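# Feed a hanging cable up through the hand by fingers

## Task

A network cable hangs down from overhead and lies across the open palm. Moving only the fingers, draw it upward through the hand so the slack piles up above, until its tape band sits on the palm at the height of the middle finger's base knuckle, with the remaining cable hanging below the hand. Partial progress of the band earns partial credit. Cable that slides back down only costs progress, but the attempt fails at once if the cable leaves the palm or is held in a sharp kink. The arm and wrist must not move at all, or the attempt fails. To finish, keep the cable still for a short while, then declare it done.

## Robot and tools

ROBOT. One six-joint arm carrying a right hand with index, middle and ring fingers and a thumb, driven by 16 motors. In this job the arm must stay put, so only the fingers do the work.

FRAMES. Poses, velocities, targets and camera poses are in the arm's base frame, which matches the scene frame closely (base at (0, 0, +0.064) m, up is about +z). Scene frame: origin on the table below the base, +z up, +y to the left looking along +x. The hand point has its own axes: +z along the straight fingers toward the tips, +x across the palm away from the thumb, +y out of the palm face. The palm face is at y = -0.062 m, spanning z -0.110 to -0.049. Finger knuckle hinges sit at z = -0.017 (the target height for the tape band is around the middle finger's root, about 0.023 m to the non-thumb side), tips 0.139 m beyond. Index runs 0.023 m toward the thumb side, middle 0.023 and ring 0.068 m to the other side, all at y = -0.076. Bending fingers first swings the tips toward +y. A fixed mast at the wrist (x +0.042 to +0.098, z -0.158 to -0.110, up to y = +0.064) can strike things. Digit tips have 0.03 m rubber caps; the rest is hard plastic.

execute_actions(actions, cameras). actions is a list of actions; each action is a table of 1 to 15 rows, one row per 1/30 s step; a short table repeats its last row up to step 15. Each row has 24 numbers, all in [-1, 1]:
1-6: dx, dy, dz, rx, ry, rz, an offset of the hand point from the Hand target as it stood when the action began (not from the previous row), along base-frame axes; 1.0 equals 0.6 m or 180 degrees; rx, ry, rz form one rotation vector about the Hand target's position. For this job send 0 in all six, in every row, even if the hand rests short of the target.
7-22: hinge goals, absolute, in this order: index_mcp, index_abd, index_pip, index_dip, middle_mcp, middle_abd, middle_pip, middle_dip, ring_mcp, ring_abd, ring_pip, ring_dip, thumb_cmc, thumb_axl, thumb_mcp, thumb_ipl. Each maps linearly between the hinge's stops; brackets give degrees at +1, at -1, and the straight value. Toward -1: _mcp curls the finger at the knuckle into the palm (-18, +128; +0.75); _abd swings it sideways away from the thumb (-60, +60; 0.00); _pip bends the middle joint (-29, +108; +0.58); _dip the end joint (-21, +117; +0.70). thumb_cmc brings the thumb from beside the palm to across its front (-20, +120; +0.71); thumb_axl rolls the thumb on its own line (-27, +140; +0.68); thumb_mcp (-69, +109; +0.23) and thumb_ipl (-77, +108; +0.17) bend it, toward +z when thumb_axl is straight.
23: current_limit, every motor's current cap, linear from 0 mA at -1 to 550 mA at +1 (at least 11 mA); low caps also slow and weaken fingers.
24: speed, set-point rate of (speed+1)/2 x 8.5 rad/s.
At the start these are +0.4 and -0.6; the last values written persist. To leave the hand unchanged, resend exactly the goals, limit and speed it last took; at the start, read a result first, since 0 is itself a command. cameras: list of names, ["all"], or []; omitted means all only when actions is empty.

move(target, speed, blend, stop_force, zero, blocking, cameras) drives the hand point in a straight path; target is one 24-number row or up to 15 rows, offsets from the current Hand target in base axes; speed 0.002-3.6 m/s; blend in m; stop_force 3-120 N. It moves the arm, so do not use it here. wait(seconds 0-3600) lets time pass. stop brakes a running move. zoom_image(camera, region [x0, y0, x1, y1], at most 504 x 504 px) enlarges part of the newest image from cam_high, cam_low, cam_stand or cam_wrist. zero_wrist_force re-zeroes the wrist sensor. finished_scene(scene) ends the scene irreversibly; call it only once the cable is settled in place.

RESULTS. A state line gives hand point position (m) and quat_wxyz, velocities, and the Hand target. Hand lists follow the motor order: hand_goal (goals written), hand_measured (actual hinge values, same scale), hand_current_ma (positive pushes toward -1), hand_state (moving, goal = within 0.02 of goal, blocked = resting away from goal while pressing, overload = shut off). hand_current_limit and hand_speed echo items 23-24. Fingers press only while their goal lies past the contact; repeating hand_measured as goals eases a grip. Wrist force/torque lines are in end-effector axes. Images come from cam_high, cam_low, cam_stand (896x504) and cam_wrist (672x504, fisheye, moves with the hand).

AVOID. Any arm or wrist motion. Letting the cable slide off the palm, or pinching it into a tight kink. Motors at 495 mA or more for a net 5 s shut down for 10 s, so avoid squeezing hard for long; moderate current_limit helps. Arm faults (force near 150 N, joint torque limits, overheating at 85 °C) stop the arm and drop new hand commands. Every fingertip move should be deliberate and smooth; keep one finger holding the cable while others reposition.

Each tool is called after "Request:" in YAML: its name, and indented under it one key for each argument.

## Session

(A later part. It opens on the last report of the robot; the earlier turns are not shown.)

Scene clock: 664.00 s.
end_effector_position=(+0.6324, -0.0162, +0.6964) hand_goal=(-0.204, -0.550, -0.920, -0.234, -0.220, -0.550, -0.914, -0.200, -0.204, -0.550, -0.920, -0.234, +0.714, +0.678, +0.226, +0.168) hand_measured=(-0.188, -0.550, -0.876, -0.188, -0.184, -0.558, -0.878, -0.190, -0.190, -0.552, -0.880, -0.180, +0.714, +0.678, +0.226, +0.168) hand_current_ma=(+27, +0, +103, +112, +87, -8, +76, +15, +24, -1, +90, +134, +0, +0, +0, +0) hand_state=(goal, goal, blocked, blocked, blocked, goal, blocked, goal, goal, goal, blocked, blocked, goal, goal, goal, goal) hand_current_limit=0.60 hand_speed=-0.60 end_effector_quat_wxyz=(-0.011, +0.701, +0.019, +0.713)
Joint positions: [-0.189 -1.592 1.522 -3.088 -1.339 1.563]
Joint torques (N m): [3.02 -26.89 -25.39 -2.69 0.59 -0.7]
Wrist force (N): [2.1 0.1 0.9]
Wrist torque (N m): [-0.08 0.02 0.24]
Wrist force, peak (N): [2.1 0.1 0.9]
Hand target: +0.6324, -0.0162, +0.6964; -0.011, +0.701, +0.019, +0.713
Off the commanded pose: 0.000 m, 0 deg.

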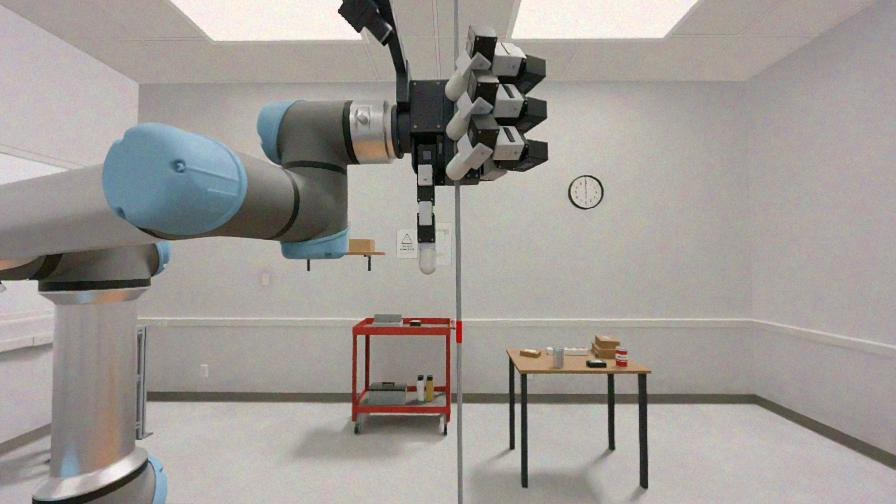

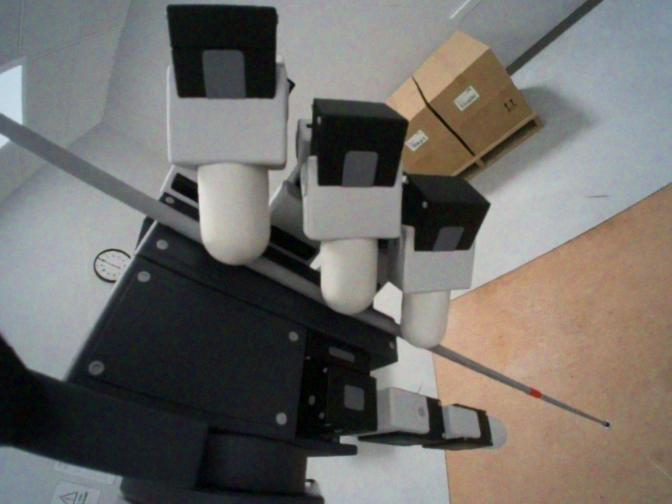

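Request:
execute_actions:
  actions:
    - [[0,0,0,0,0,0,-0.215,0.25,-0.92,-0.235,-0.22,0.25,-0.92,-0.21,-0.215,0.25,-0.92,-0.235,0.714,0.678,0.226,0.168,0.75,-0.75]]
    - [[0,0,0,0,0,0,-0.215,0.25,-0.92,-0.235,-0.22,0.25,-0.92,-0.21,-0.215,0.25,-0.92,-0.235,0.714,0.678,0.226,0.168,0.75,-0.75]]
  cameras: ["cam_stand","cam_wrist"]

Request:
zoom_image:
  camera: "cam_stand"
  region: [400, 20, 560, 200]

Scene clock: 676.37 s.
end_effector_position=(+0.6324, -0.0162, +0.6964) hand_goal=(-0.214, +0.250, -0.920, -0.234, -0.220, +0.250, -0.920, -0.210, -0.214, +0.250, -0.920, -0.234, +0.714, +0.678, +0.226, +0.168) hand_measured=(-0.176, +0.214, -0.838, -0.190, -0.174, +0.206, -0.840, -0.180, -0.174, +0.232, -0.850, -0.196, +0.714, +0.678, +0.226, +0.168) hand_current_ma=(+94, -63, +243, +101, +121, -86, +236, +59, +101, -26, +191, +87, +0, +0, +0, +0) hand_state=(blocked, blocked, blocked, blocked, blocked, blocked, blocked, blocked, blocked, goal, blocked, blocked, goal, goal, goal, goal) hand_current_limit=0.75 hand_speed=-0.75 end_effector_quat_wxyz=(-0.011, +0.701, +0.019, +0.713)
Joint positions: [-0.189 -1.592 1.522 -3.088 -1.339 1.563]
Joint torques (N m): [3.67 -26.42 -24.87 -2.79 0.52 -0.88]
Wrist force (N): [-0.2 0.1 0.9]
Wrist torque (N m): [-0.08 0.11 0.12]
Wrist force, peak (N): [2.1 0.0 1.0]
Hand target: +0.6324, -0.0162, +0.6964; -0.011, +0.701, +0.019, +0.713
Off the commanded pose: 0.000 m, 0 deg.

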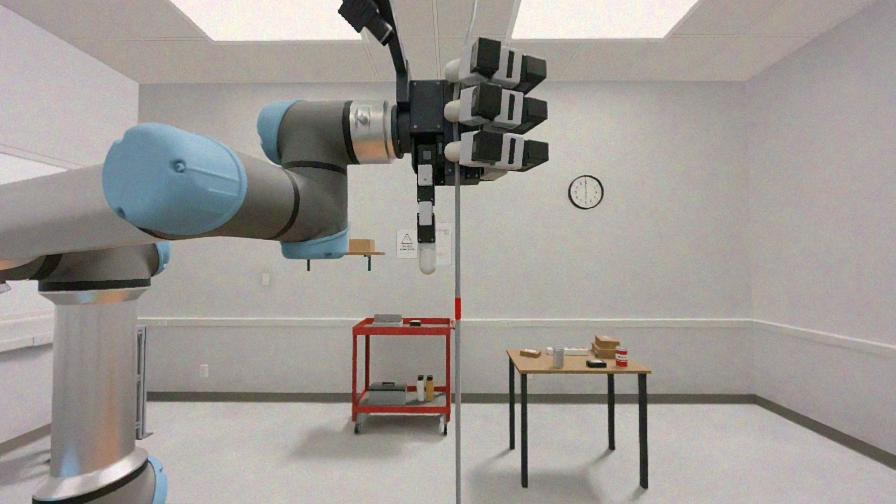

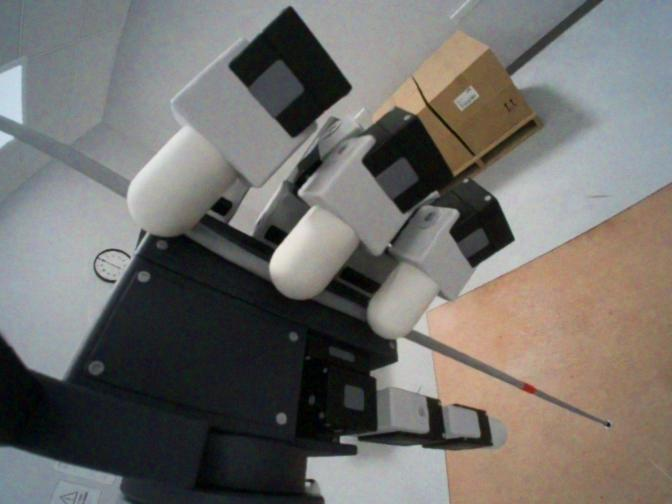

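Scaled by 2.800 from the camera's image (finer frame: 1280x720).

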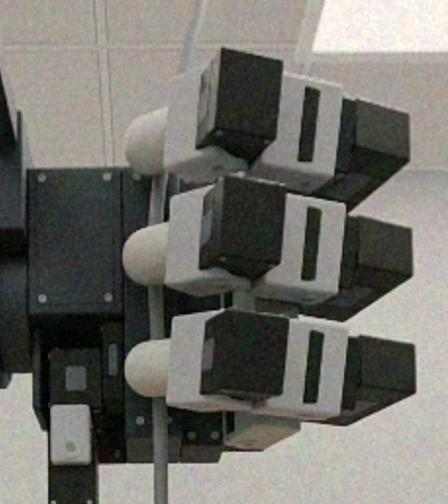

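Request:
execute_actions:
  actions:
    - [[0,0,0,0,0,0,-0.215,0.25,-0.92,-0.235,-0.22,0.25,-0.92,-0.21,-0.1,-0.55,-0.766,-0.04,0.714,0.678,0.226,0.168,0.7,-0.4]]
    - [[0,0,0,0,0,0,-0.215,0.25,-0.92,-0.235,-0.22,0.25,-0.92,-0.21,-0.205,-0.55,-0.92,-0.235,0.714,0.678,0.226,0.168,0.7,-0.6]]
  cameras: ["cam_stand","cam_wrist"]

Request:
zoom_image:
  camera: "cam_stand"
  region: [400, 20, 560, 200]

Scene clock: 682.83 s.
end_effector_position=(+0.6324, -0.0162, +0.6964) hand_goal=(-0.214, +0.250, -0.920, -0.234, -0.220, +0.250, -0.920, -0.210, -0.204, -0.550, -0.920, -0.234, +0.714, +0.678, +0.226, +0.168) hand_measured=(-0.176, +0.218, -0.838, -0.192, -0.174, +0.210, -0.840, -0.184, -0.190, -0.548, -0.878, -0.182, +0.714, +0.678, +0.226, +0.168) hand_current_ma=(+94, -56, +243, +97, +121, -76, +236, +49, +26, +1, +94, +127, +0, +0, +0, +0) hand_state=(blocked, blocked, blocked, blocked, blocked, blocked, blocked, blocked, goal, goal, blocked, blocked, goal, goal, goal, goal) hand_current_limit=0.70 hand_speed=-0.60 end_effector_quat_wxyz=(-0.011, +0.701, +0.019, +0.713)
Joint positions: [-0.189 -1.592 1.522 -3.088 -1.339 1.563]
Joint torques (N m): [3.53 -26.58 -24.9 -2.94 0.5 -0.84]
Wrist force (N): [-0.2 0.1 0.9]
Wrist torque (N m): [-0.07 0.10 0.14]
Wrist force, peak (N): [-0.7 0.2 1.2]
Hand target: +0.6324, -0.0162, +0.6964; -0.011, +0.701, +0.019, +0.713
Off the commanded pose: 0.000 m, 0 deg.

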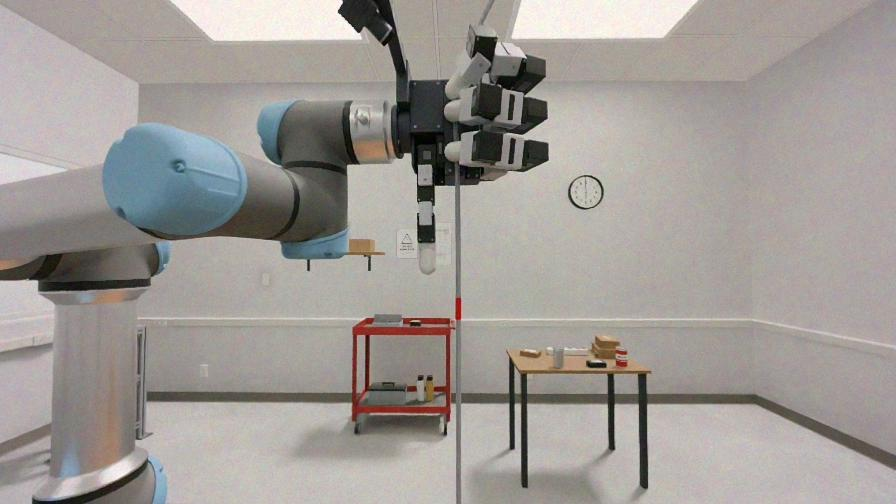

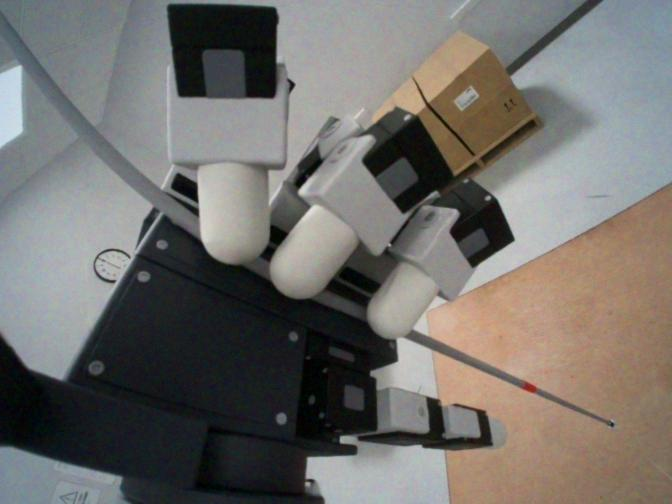

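Scaled by 2.800 from the camera's image (finer frame: 1280x720).

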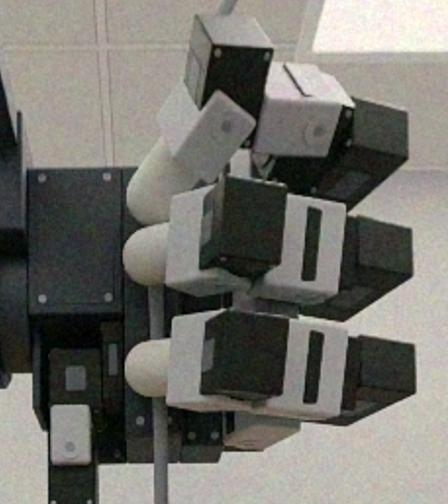

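Request:
execute_actions:
  actions:
    - [[0,0,0,0,0,0,-0.215,0.25,-0.92,-0.235,-0.1,-0.55,-0.766,-0.04,-0.205,-0.55,-0.92,-0.235,0.714,0.678,0.226,0.168,0.7,-0.4]]
    - [[0,0,0,0,0,0,-0.215,0.25,-0.92,-0.235,-0.21,-0.55,-0.92,-0.225,-0.205,-0.55,-0.92,-0.235,0.714,0.678,0.226,0.168,0.7,-0.6]]
    - [[0,0,0,0,0,0,-0.1,-0.55,-0.766,-0.04,-0.21,-0.55,-0.92,-0.225,-0.205,-0.55,-0.92,-0.235,0.714,0.678,0.226,0.168,0.7,-0.4]]
    - [[0,0,0,0,0,0,-0.205,-0.55,-0.92,-0.235,-0.21,-0.55,-0.92,-0.225,-0.205,-0.55,-0.92,-0.235,0.714,0.678,0.226,0.168,0.7,-0.6]]
  cameras: ["cam_stand","cam_wrist"]

Request:
zoom_image:
  camera: "cam_stand"
  region: [400, 20, 560, 200]

Scene clock: 690.23 s.
end_effector_position=(+0.6324, -0.0162, +0.6964) hand_goal=(-0.204, -0.550, -0.920, -0.234, -0.210, -0.550, -0.920, -0.224, -0.204, -0.550, -0.920, -0.234, +0.714, +0.678, +0.226, +0.168) hand_measured=(-0.192, -0.550, -0.880, -0.190, -0.186, -0.550, -0.874, -0.194, -0.180, -0.552, -0.878, -0.200, +0.714, +0.678, +0.226, +0.168) hand_current_ma=(+19, +0, +89, +101, +48, +0, +111, +62, +50, -2, +94, +72, +0, +0, +0, +0) hand_state=(goal, goal, blocked, blocked, blocked, goal, blocked, blocked, blocked, goal, blocked, blocked, goal, goal, goal, goal) hand_current_limit=0.70 hand_speed=-0.60 end_effector_quat_wxyz=(-0.011, +0.701, +0.019, +0.713)
Joint positions: [-0.189 -1.592 1.522 -3.088 -1.339 1.563]
Joint torques (N m): [2.89 -26.56 -25.31 -3.06 0.46 -0.82]
Wrist force (N): [-0.2 0.1 1.0]
Wrist torque (N m): [-0.07 0.11 0.13]
Wrist force, peak (N): [-0.5 -0.1 1.3]
Hand target: +0.6324, -0.0162, +0.6964; -0.011, +0.701, +0.019, +0.713
Off the commanded pose: 0.000 m, 0 deg.

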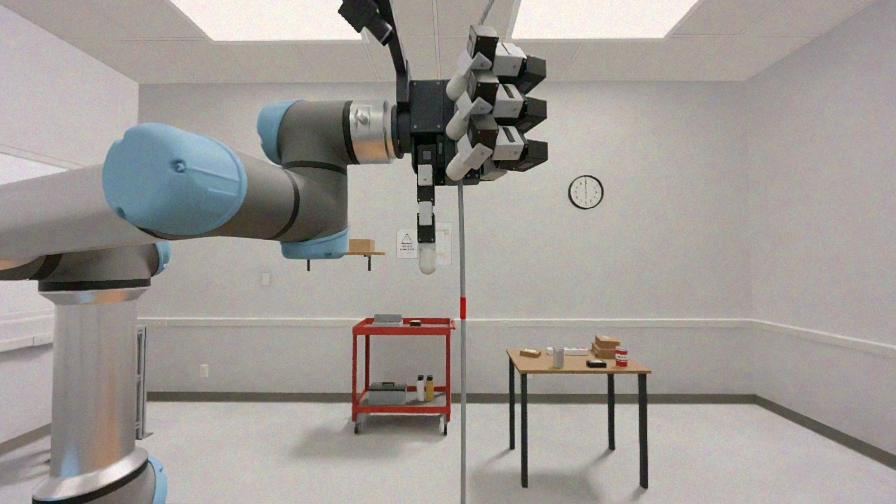

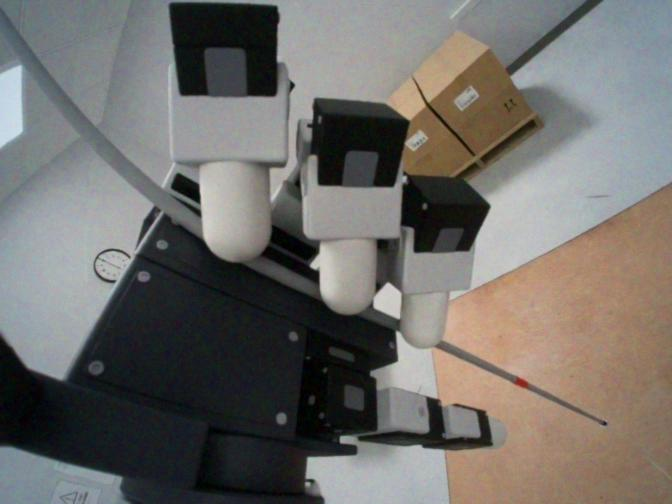

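Scaled by 2.800 from the camera's image (finer frame: 1280x720).

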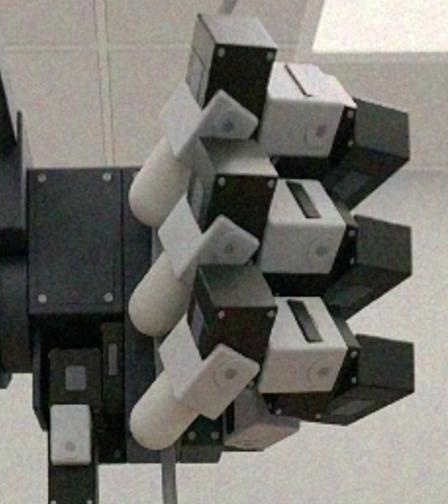

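Request:
execute_actions:
  actions:
    - [[0,0,0,0,0,0,-0.22,0.25,-0.92,-0.24,-0.22,0.25,-0.92,-0.225,-0.215,0.25,-0.92,-0.235,0.714,0.678,0.226,0.168,0.75,-0.75]]
    - [[0,0,0,0,0,0,-0.22,0.25,-0.92,-0.24,-0.22,0.25,-0.92,-0.225,-0.215,0.25,-0.92,-0.235,0.714,0.678,0.226,0.168,0.75,-0.75]]
    - [[0,0,0,0,0,0,-0.22,0.25,-0.92,-0.24,-0.22,0.25,-0.92,-0.225,-0.1,-0.55,-0.766,-0.04,0.714,0.678,0.226,0.168,0.7,-0.4]]
    - [[0,0,0,0,0,0,-0.22,0.25,-0.92,-0.24,-0.22,0.25,-0.92,-0.225,-0.21,-0.55,-0.92,-0.235,0.714,0.678,0.226,0.168,0.7,-0.6]]
  cameras: ["cam_stand","cam_wrist"]

Request:
zoom_image:
  camera: "cam_stand"
  region: [400, 20, 560, 200]

Scene clock: 701.60 s.
end_effector_position=(+0.6324, -0.0162, +0.6964) hand_goal=(-0.220, +0.250, -0.920, -0.240, -0.220, +0.250, -0.920, -0.224, -0.210, -0.550, -0.920, -0.234, +0.714, +0.678, +0.226, +0.168) hand_measured=(-0.196, +0.236, -0.852, -0.214, -0.188, +0.230, -0.840, -0.200, -0.196, -0.548, -0.882, -0.188, +0.714, +0.678, +0.226, +0.168) hand_current_ma=(+47, -17, +190, +51, +75, -30, +234, +44, +22, +1, +86, +113, +0, +0, +0, +0) hand_state=(blocked, goal, blocked, blocked, blocked, blocked, blocked, blocked, goal, goal, blocked, blocked, goal, goal, goal, goal) hand_current_limit=0.70 hand_speed=-0.60 end_effector_quat_wxyz=(-0.011, +0.701, +0.019, +0.713)
Joint positions: [-0.189 -1.592 1.522 -3.088 -1.339 1.563]
Joint torques (N m): [3.04 -26.46 -24.79 -3.15 0.28 -0.92]
Wrist force (N): [-0.2 0.2 1.0]
Wrist torque (N m): [-0.07 0.11 0.13]
Wrist force, peak (N): [-0.6 0.0 1.3]
Hand target: +0.6324, -0.0162, +0.6964; -0.011, +0.701, +0.019, +0.713
Off the commanded pose: 0.000 m, 0 deg.

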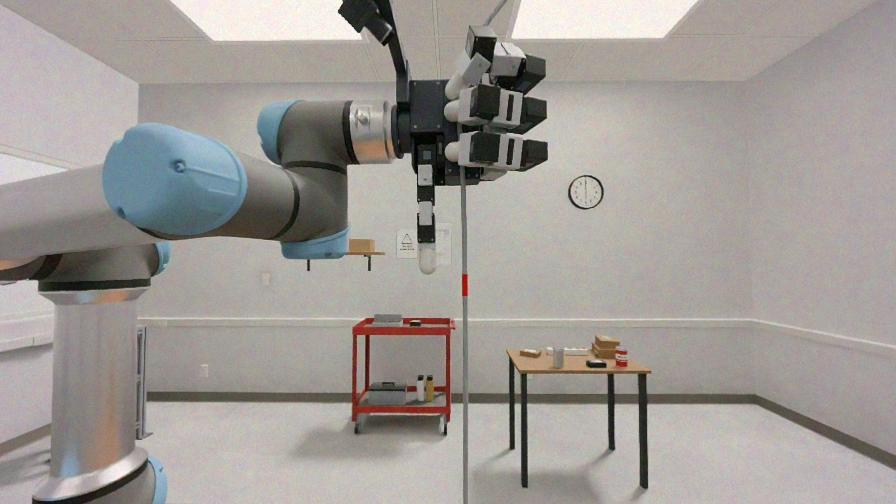

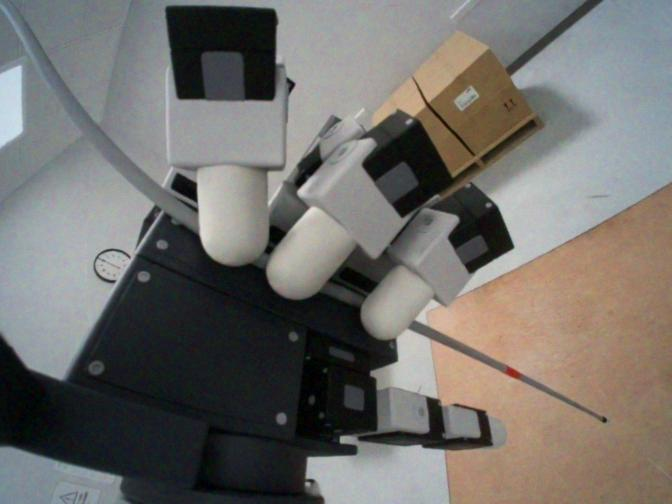

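Scaled by 2.800 from the camera's image (finer frame: 1280x720).

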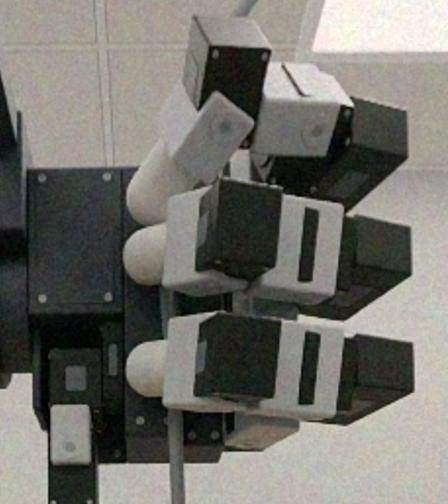

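Request:
execute_actions:
  actions:
    - [[0,0,0,0,0,0,-0.22,0.25,-0.92,-0.24,0.06,-0.55,-0.8,0.03,-0.21,-0.55,-0.92,-0.235,0.714,0.678,0.226,0.168,0.7,-0.4]]
    - [[0,0,0,0,0,0,-0.22,0.25,-0.92,-0.24,-0.235,-0.55,-0.915,-0.205,-0.21,-0.55,-0.92,-0.235,0.714,0.678,0.226,0.168,0.7,-0.6]]
    - [[0,0,0,0,0,0,0.06,-0.55,-0.8,0.03,-0.235,-0.55,-0.915,-0.205,-0.21,-0.55,-0.92,-0.235,0.714,0.678,0.226,0.168,0.7,-0.4]]
    - [[0,0,0,0,0,0,-0.235,-0.55,-0.915,-0.205,-0.235,-0.55,-0.915,-0.205,-0.21,-0.55,-0.92,-0.235,0.714,0.678,0.226,0.168,0.7,-0.6]]
  cameras: ["cam_stand","cam_wrist"]

Request:
zoom_image:
  camera: "cam_stand"
  region: [400, 20, 560, 200]

Scene clock: 716.73 s.
end_effector_position=(+0.6324, -0.0162, +0.6964) hand_goal=(-0.234, -0.550, -0.914, -0.204, -0.234, -0.550, -0.914, -0.204, -0.210, -0.550, -0.920, -0.234, +0.714, +0.678, +0.226, +0.168) hand_measured=(-0.200, -0.560, -0.894, -0.190, -0.186, -0.564, -0.886, -0.196, -0.192, -0.548, -0.880, -0.192, +0.714, +0.678, +0.226, +0.168) hand_current_ma=(+80, -10, +33, +21, +127, -16, +55, +12, +31, +1, +87, +94, +0, +0, +0, +0) hand_state=(blocked, goal, goal, goal, blocked, goal, blocked, goal, goal, goal, blocked, blocked, goal, goal, goal, goal) hand_current_limit=0.70 hand_speed=-0.60 end_effector_quat_wxyz=(-0.011, +0.701, +0.019, +0.713)
Joint positions: [-0.189 -1.592 1.522 -3.088 -1.339 1.563]
Joint torques (N m): [3.23 -26.23 -24.72 -3.46 0.2 -0.82]
Wrist force (N): [-0.4 -0.2 0.8]
Wrist torque (N m): [-0.10 0.12 0.12]
Wrist force, peak (N): [-0.6 0.1 1.3]
Hand target: +0.6324, -0.0162, +0.6964; -0.011, +0.701, +0.019, +0.713
Off the commanded pose: 0.000 m, 0 deg.

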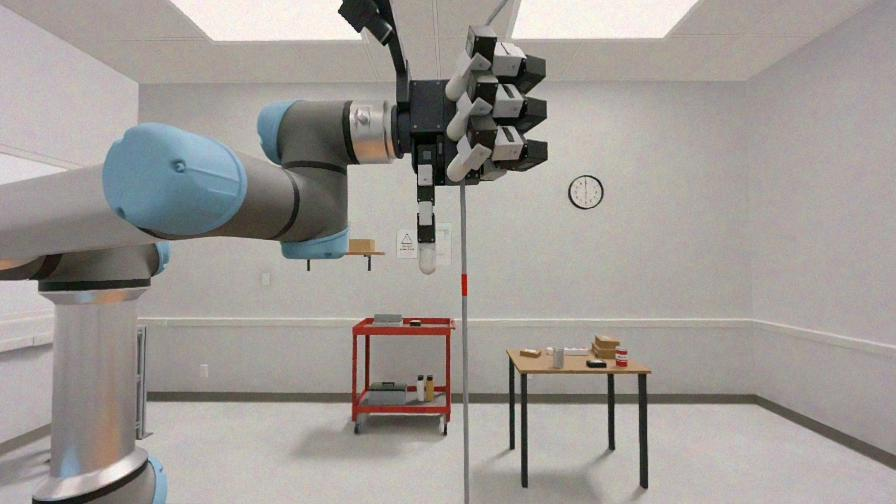

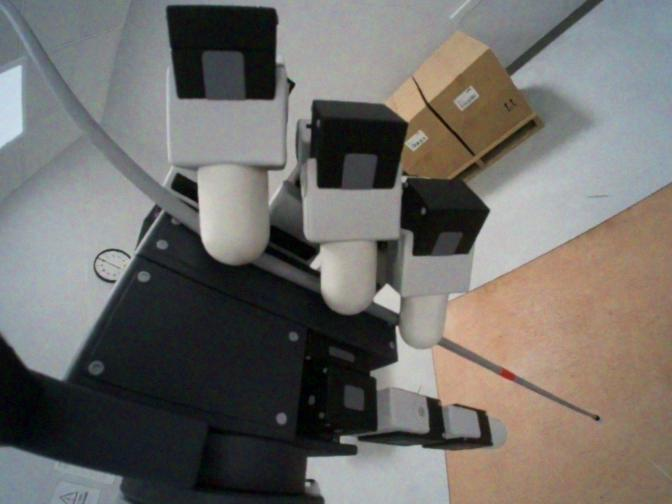

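Scaled by 2.800 from the camera's image (finer frame: 1280x720).

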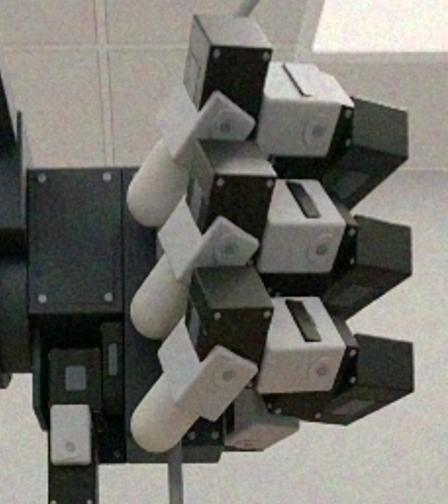

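Request:
zoom_image:
  camera: "cam_wrist"
  region: [140, 160, 480, 380]

Scaled by 1.482 from the camera's image (finer frame: 960x720).

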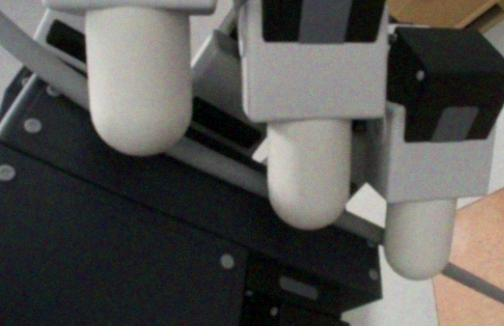

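Request:
execute_actions:
  actions:
    - [[0,0,0,0,0,0,-0.24,0.25,-0.92,-0.22,-0.235,0.25,-0.92,-0.22,-0.23,0.25,-0.92,-0.22,0.714,0.678,0.226,0.168,0.75,-0.75]]
    - [[0,0,0,0,0,0,-0.24,0.25,-0.92,-0.22,-0.235,0.25,-0.92,-0.22,-0.23,0.25,-0.92,-0.22,0.714,0.678,0.226,0.168,0.75,-0.75]]
    - [[0,0,0,0,0,0,-0.24,0.25,-0.92,-0.22,-0.235,0.25,-0.92,-0.22,0.03,-0.55,-0.79,0.02,0.714,0.678,0.226,0.168,0.7,-0.4]]
    - [[0,0,0,0,0,0,-0.24,0.25,-0.92,-0.22,-0.235,0.25,-0.92,-0.22,-0.23,-0.55,-0.92,-0.215,0.714,0.678,0.226,0.168,0.7,-0.6]]
  cameras: ["cam_stand","cam_wrist"]

Request:
zoom_image:
  camera: "cam_stand"
  region: [400, 20, 560, 200]

Scene clock: 732.17 s.
end_effector_position=(+0.6324, -0.0162, +0.6964) hand_goal=(-0.240, +0.250, -0.920, -0.220, -0.234, +0.250, -0.920, -0.220, -0.230, -0.550, -0.920, -0.214, +0.714, +0.678, +0.226, +0.168) hand_measured=(-0.218, +0.236, -0.872, -0.202, -0.212, +0.238, -0.876, -0.204, -0.178, -0.038, -0.896, -0.200, +0.714, +0.678, +0.226, +0.168) hand_current_ma=(+43, -18, +117, +32, +45, -15, +105, +24, +143, +468, +45, +21, +0, +0, +0, +0) hand_state=(blocked, goal, blocked, goal, blocked, goal, blocked, goal, blocked, blocked, blocked, goal, goal, goal, goal, goal) hand_current_limit=0.70 hand_speed=-0.60 end_effector_quat_wxyz=(-0.011, +0.701, +0.019, +0.713)
Joint positions: [-0.189 -1.592 1.522 -3.088 -1.339 1.563]
Joint torques (N m): [3.16 -26.3 -24.99 -3.55 0.11 -0.83]
Wrist force (N): [-0.5 0.1 1.1]
Wrist torque (N m): [-0.08 0.09 0.14]
Wrist force, peak (N): [-0.4 0.0 1.4]
Hand target: +0.6324, -0.0162, +0.6964; -0.011, +0.701, +0.019, +0.713
Off the commanded pose: 0.000 m, 0 deg.

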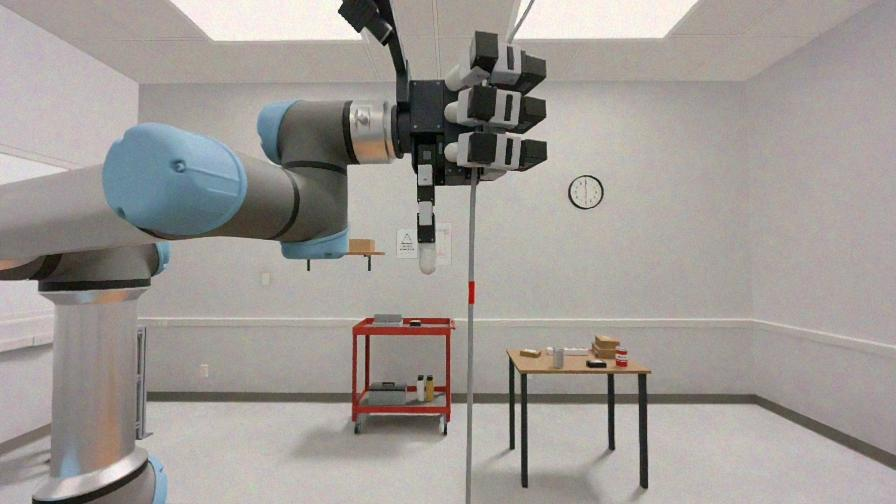

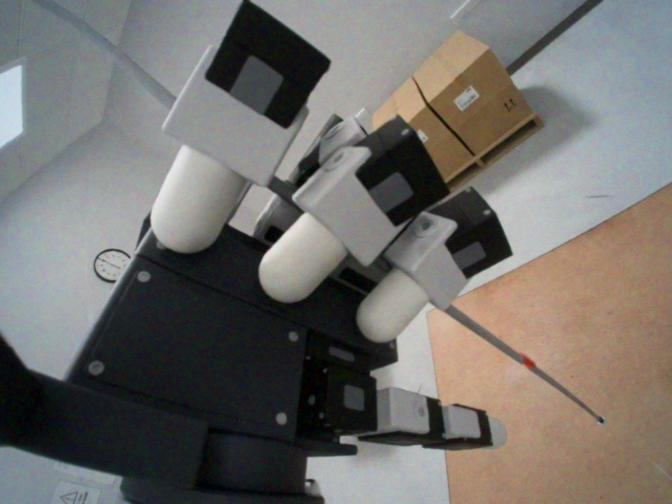

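Scaled by 2.800 from the camera's image (finer frame: 1280x720).

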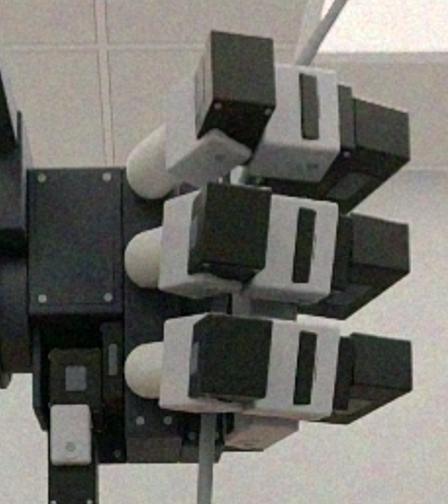

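Request:
execute_actions:
  actions:
    - [[0,0,0,0,0,0,0.12,0.25,-0.75,0.1,0.12,0.25,-0.75,0.1,0.12,-0.04,-0.75,0.1,0.5,0.678,0.079,0.168,0.6,-0.5]]
    - [[0,0,0,0,0,0,0.12,-0.42,-0.75,0.1,0.12,-0.42,-0.75,0.1,0.12,-0.2,-0.75,0.1,0.5,0.678,0.079,0.168,0.6,-0.5]]
    - [[0,0,0,0,0,0,0.12,-0.42,-0.75,0.1,0.12,-0.42,-0.75,0.1,0.12,-0.2,-0.75,0.1,0.5,0.678,0.079,0.168,0.6,-0.5]]
  cameras: ["cam_stand","cam_wrist"]

Request:
zoom_image:
  camera: "cam_stand"
  region: [400, 60, 560, 300]

Scene clock: 774.83 s.
end_effector_position=(+0.6324, -0.0162, +0.6964) hand_goal=(+0.120, -0.420, -0.750, +0.100, +0.120, -0.420, -0.750, +0.100, +0.120, -0.200, -0.750, +0.100, +0.500, +0.678, +0.080, +0.168) hand_measured=(+0.118, -0.414, -0.752, +0.098, +0.118, -0.414, -0.752, +0.098, +0.118, -0.038, -0.752, +0.098, +0.504, +0.678, +0.084, +0.168) hand_current_ma=(-1, +6, -1, -2, -1, +6, -1, -2, -1, +440, -1, -2, +4, +0, +4, +0) hand_state=(goal, goal, goal, goal, goal, goal, goal, goal, goal, blocked, goal, goal, goal, goal, goal, goal) hand_current_limit=0.60 hand_speed=-0.50 end_effector_quat_wxyz=(-0.011, +0.701, +0.019, +0.713)
Joint positions: [-0.189 -1.592 1.522 -3.088 -1.339 1.563]
Joint torques (N m): [2.71 -26.56 -23.03 -3.67 -0.58 -0.86]
Wrist force (N): [-0.5 0.1 1.1]
Wrist torque (N m): [-0.09 0.04 0.13]
Wrist force, peak (N): [-0.7 0.0 1.4]
Hand target: +0.6324, -0.0162, +0.6964; -0.011, +0.701, +0.019, +0.713
Off the commanded pose: 0.000 m, 0 deg.

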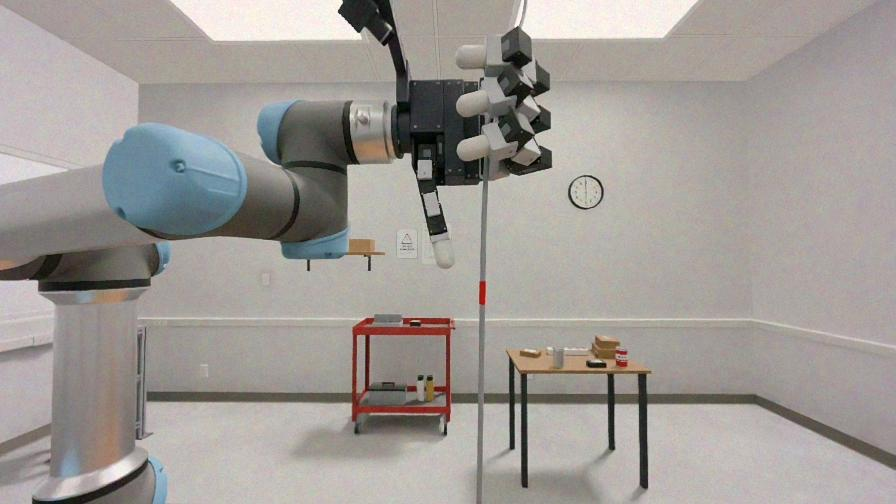

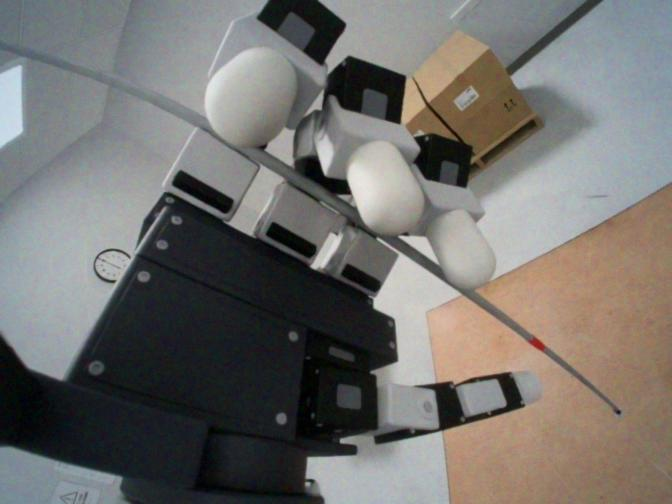

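Scaled by 2.100 from the camera's image (finer frame: 1280x720).

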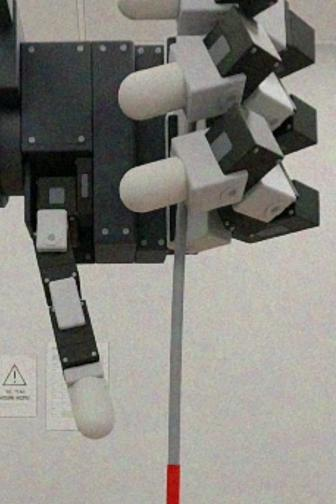

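Request:
zoom_image:
  camera: "cam_wrist"
  region: [120, 0, 480, 300]

Request:
zoom_image:
  camera: "cam_stand"
  region: [440, 0, 580, 200]

Scaled by 1.400 from the camera's image (finer frame: 960x720).

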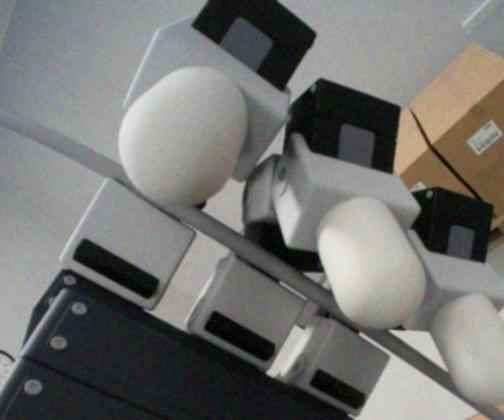

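Scaled by 2.520 from the camera's image (finer frame: 1280x720).

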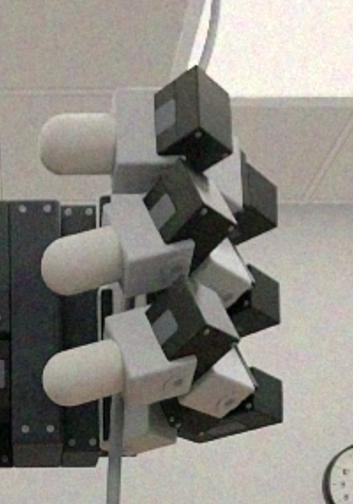

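Request:
execute_actions:
  actions:
    - [[0,0,0,0,0,0,0.3,0,-0.2,0.4,0.3,0,-0.2,0.4,0.3,0,-0.2,0.4,0.5,0.678,0.079,0.168,0.6,-0.65]]
    - [[0,0,0,0,0,0,0.5,0,0.3,0.6,0.5,0,0.3,0.6,0.5,0,0.3,0.6,0.5,0.678,0.079,0.168,0.6,-0.65]]
    - [[0,0,0,0,0,0,0.5,0,0.3,0.6,0.5,0,0.3,0.6,0.5,0,0.3,0.6,0.5,0.678,0.079,0.168,0.6,-0.65]]
    - [[0,0,0,0,0,0,0.5,0,0.3,0.6,0.5,0,0.3,0.6,0.5,0,0.3,0.6,0.5,0.678,0.079,0.168,0.6,-0.65]]
  cameras: ["cam_stand","cam_wrist"]

Scene clock: 794.27 s.
end_effector_position=(+0.6324, -0.0162, +0.6964) hand_goal=(+0.500, +0.000, +0.300, +0.600, +0.500, +0.000, +0.300, +0.600, +0.500, +0.000, +0.300, +0.600, +0.500, +0.678, +0.080, +0.168) hand_measured=(+0.498, +0.002, +0.298, +0.598, +0.498, +0.002, +0.298, +0.598, +0.498, +0.018, +0.298, +0.598, +0.504, +0.678, +0.084, +0.168) hand_current_ma=(-1, +1, -2, -2, -1, +1, -2, -2, -1, +25, -2, -2, +4, +0, +4, +0) hand_state=(goal, goal, goal, goal, goal, goal, goal, goal, goal, goal, goal, goal, goal, goal, goal, goal) hand_current_limit=0.60 hand_speed=-0.65 end_effector_quat_wxyz=(-0.011, +0.701, +0.019, +0.713)
Joint positions: [-0.189 -1.592 1.522 -3.088 -1.339 1.563]
Joint torques (N m): [2.72 -25.86 -23.53 -0.43 -0.92 -0.8]
Wrist force (N): [-0.1 -0.1 1.1]
Wrist torque (N m): [-0.11 -0.06 0.07]
Wrist force, peak (N): [-0.7 0.1 1.4]
Hand target: +0.6324, -0.0162, +0.6964; -0.011, +0.701, +0.019, +0.713
Off the commanded pose: 0.000 m, 0 deg.

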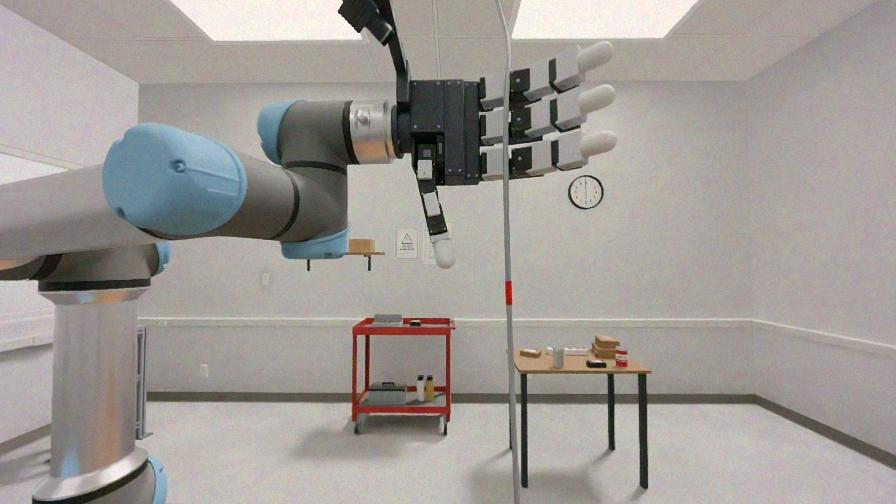

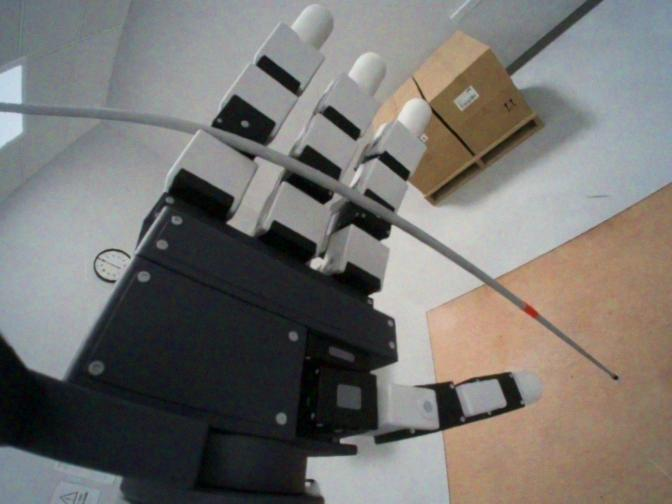

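Request:
zoom_image:
  camera: "cam_wrist"
  region: [140, 60, 480, 280]

Request:
zoom_image:
  camera: "cam_stand"
  region: [440, 0, 640, 200]

Scaled by 1.482 from the camera's image (finer frame: 960x720).

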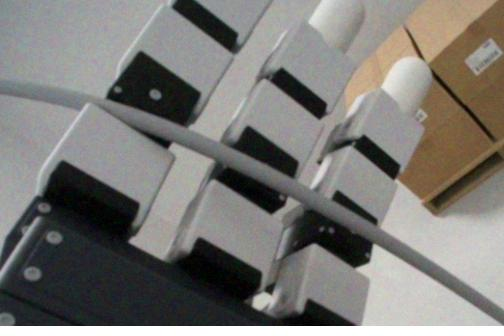

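Scaled by 2.520 from the camera's image (finer frame: 1280x720).

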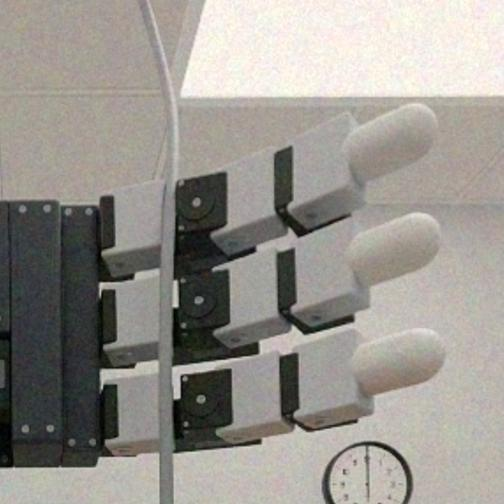

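Request:
execute_actions:
  actions:
    - [[0,0,0,0,0,0,0.6,0,0.4,0.6,0.6,0,0.4,0.6,0.5,0.18,0.4,0.6,0.5,0.678,0.079,0.168,0.6,-0.6]]
    - [[0,0,0,0,0,0,0.6,0,0.4,0.6,0.6,0,0.4,0.6,0.5,0.18,0.4,0.6,0.5,0.678,0.079,0.168,0.6,-0.6]]
  cameras: ["cam_stand","cam_wrist"]

Request:
zoom_image:
  camera: "cam_stand"
  region: [440, 0, 640, 200]

Scene clock: 806.90 s.
end_effector_position=(+0.6324, -0.0162, +0.6964) hand_goal=(+0.600, +0.000, +0.400, +0.600, +0.600, +0.000, +0.400, +0.600, +0.500, +0.180, +0.400, +0.600, +0.500, +0.678, +0.080, +0.168) hand_measured=(+0.598, +0.002, +0.398, +0.598, +0.598, +0.002, +0.398, +0.598, +0.498, +0.180, +0.398, +0.598, +0.504, +0.678, +0.084, +0.168) hand_current_ma=(-1, +1, -2, -2, -1, +1, -2, -2, -1, +0, -2, -2, +4, +0, +4, +0) hand_state=(goal, goal, goal, goal, goal, goal, goal, goal, goal, goal, goal, goal, goal, goal, goal, goal) hand_current_limit=0.60 hand_speed=-0.60 end_effector_quat_wxyz=(-0.011, +0.701, +0.019, +0.713)
Joint positions: [-0.189 -1.592 1.522 -3.088 -1.339 1.563]
Joint torques (N m): [2.43 -25.97 -23.25 -0.33 -1.15 -0.75]
Wrist force (N): [-0.4 0.2 1.3]
Wrist torque (N m): [-0.09 -0.07 0.05]
Wrist force, peak (N): [-0.4 0.0 1.5]
Hand target: +0.6324, -0.0162, +0.6964; -0.011, +0.701, +0.019, +0.713
Off the commanded pose: 0.000 m, 0 deg.

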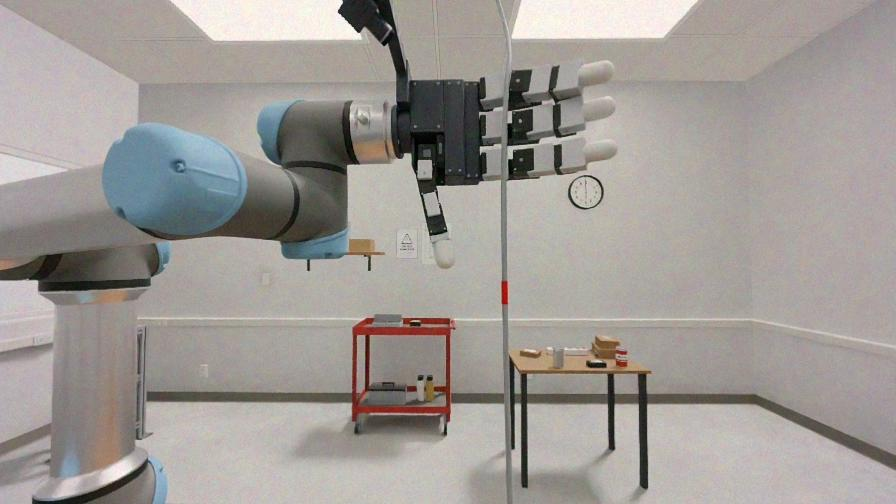

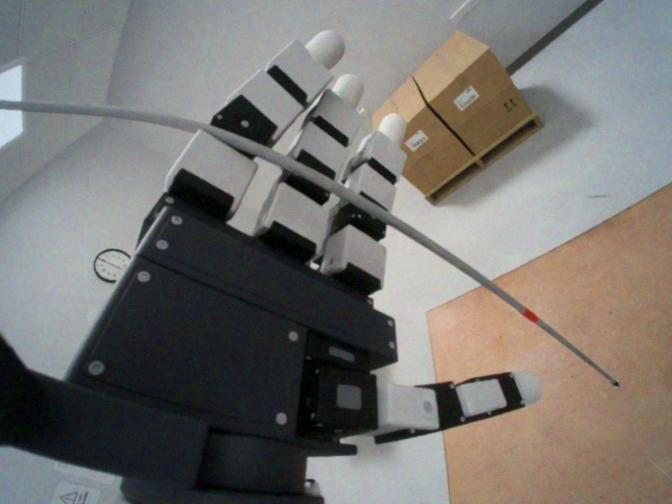

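Scaled by 2.520 from the camera's image (finer frame: 1280x720).

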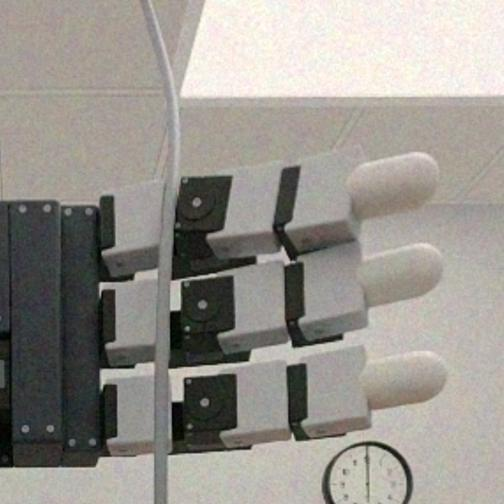

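Request:
execute_actions:
  actions:
    - [[0,0,0,0,0,0,0.7,0,0.5,0.65,0.7,0,0.5,0.65,0.7,-0.3,0.5,0.65,0.5,0.678,0.079,0.168,0.6,-0.5]]
    - [[0,0,0,0,0,0,0.754,0,0.576,0.696,0.754,0,0.576,0.696,0.85,-0.3,0.576,0.696,0.5,0.678,0.079,0.168,0.6,-0.3]]
    - [[0,0,0,0,0,0,0.754,0,0.576,0.696,0.754,0,0.576,0.696,0.95,-0.1,0.576,0.696,0.5,0.678,0.079,0.168,0.6,0.0]]
    - [[0,0,0,0,0,0,0.754,0,0.576,0.696,0.754,0,0.576,0.696,0.95,-0.1,0.576,0.696,0.5,0.678,0.079,0.168,0.6,-0.5]]
  cameras: ["cam_stand","cam_wrist"]

Request:
zoom_image:
  camera: "cam_stand"
  region: [440, 0, 640, 200]

Scene clock: 816.30 s.
end_effector_position=(+0.6324, -0.0162, +0.6964) hand_goal=(+0.754, +0.000, +0.576, +0.696, +0.754, +0.000, +0.576, +0.696, +0.950, -0.100, +0.576, +0.696, +0.500, +0.678, +0.080, +0.168) hand_measured=(+0.752, +0.002, +0.574, +0.694, +0.752, +0.002, +0.574, +0.694, +0.948, -0.026, +0.574, +0.694, +0.504, +0.678, +0.084, +0.168) hand_current_ma=(-1, +1, -2, -2, -1, +1, -2, -2, -2, +174, -1, -2, +4, +0, +4, +0) hand_state=(goal, goal, goal, goal, goal, goal, goal, goal, goal, blocked, goal, goal, goal, goal, goal, goal) hand_current_limit=0.60 hand_speed=-0.50 end_effector_quat_wxyz=(-0.011, +0.701, +0.019, +0.713)
Joint positions: [-0.189 -1.592 1.522 -3.088 -1.339 1.563]
Joint torques (N m): [2.14 -25.66 -23.12 -0.28 -1.31 -0.73]
Wrist force (N): [-0.2 -0.2 1.1]
Wrist torque (N m): [-0.13 -0.06 -0.03]
Wrist force, peak (N): [-0.6 1.3 1.2]
Hand target: +0.6324, -0.0162, +0.6964; -0.011, +0.701, +0.019, +0.713
Off the commanded pose: 0.000 m, 0 deg.

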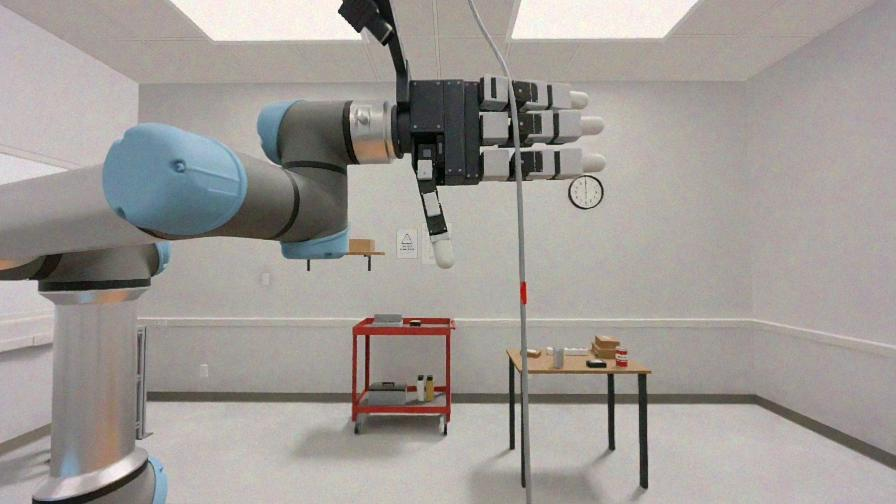

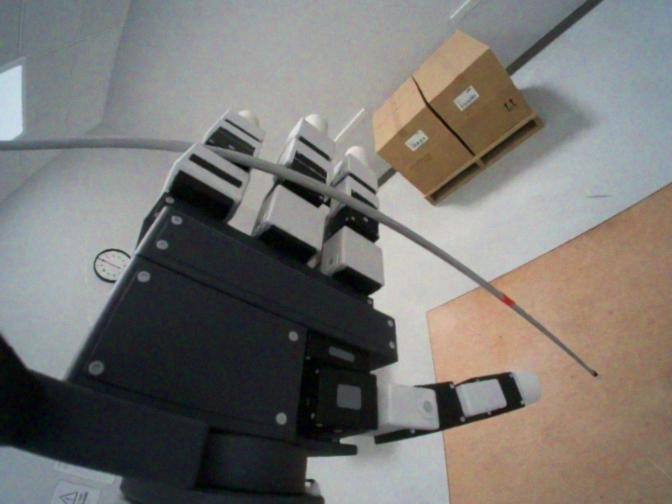

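Scaled by 2.520 from the camera's image (finer frame: 1280x720).

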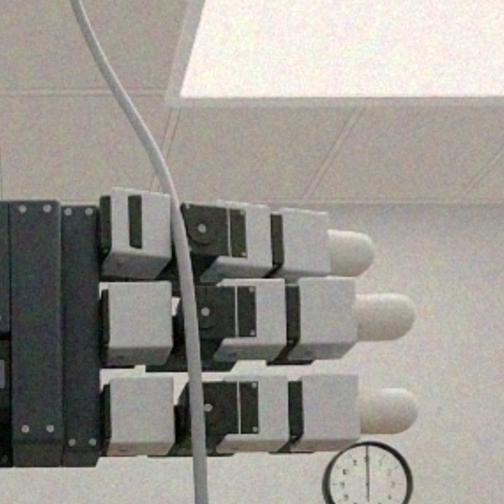

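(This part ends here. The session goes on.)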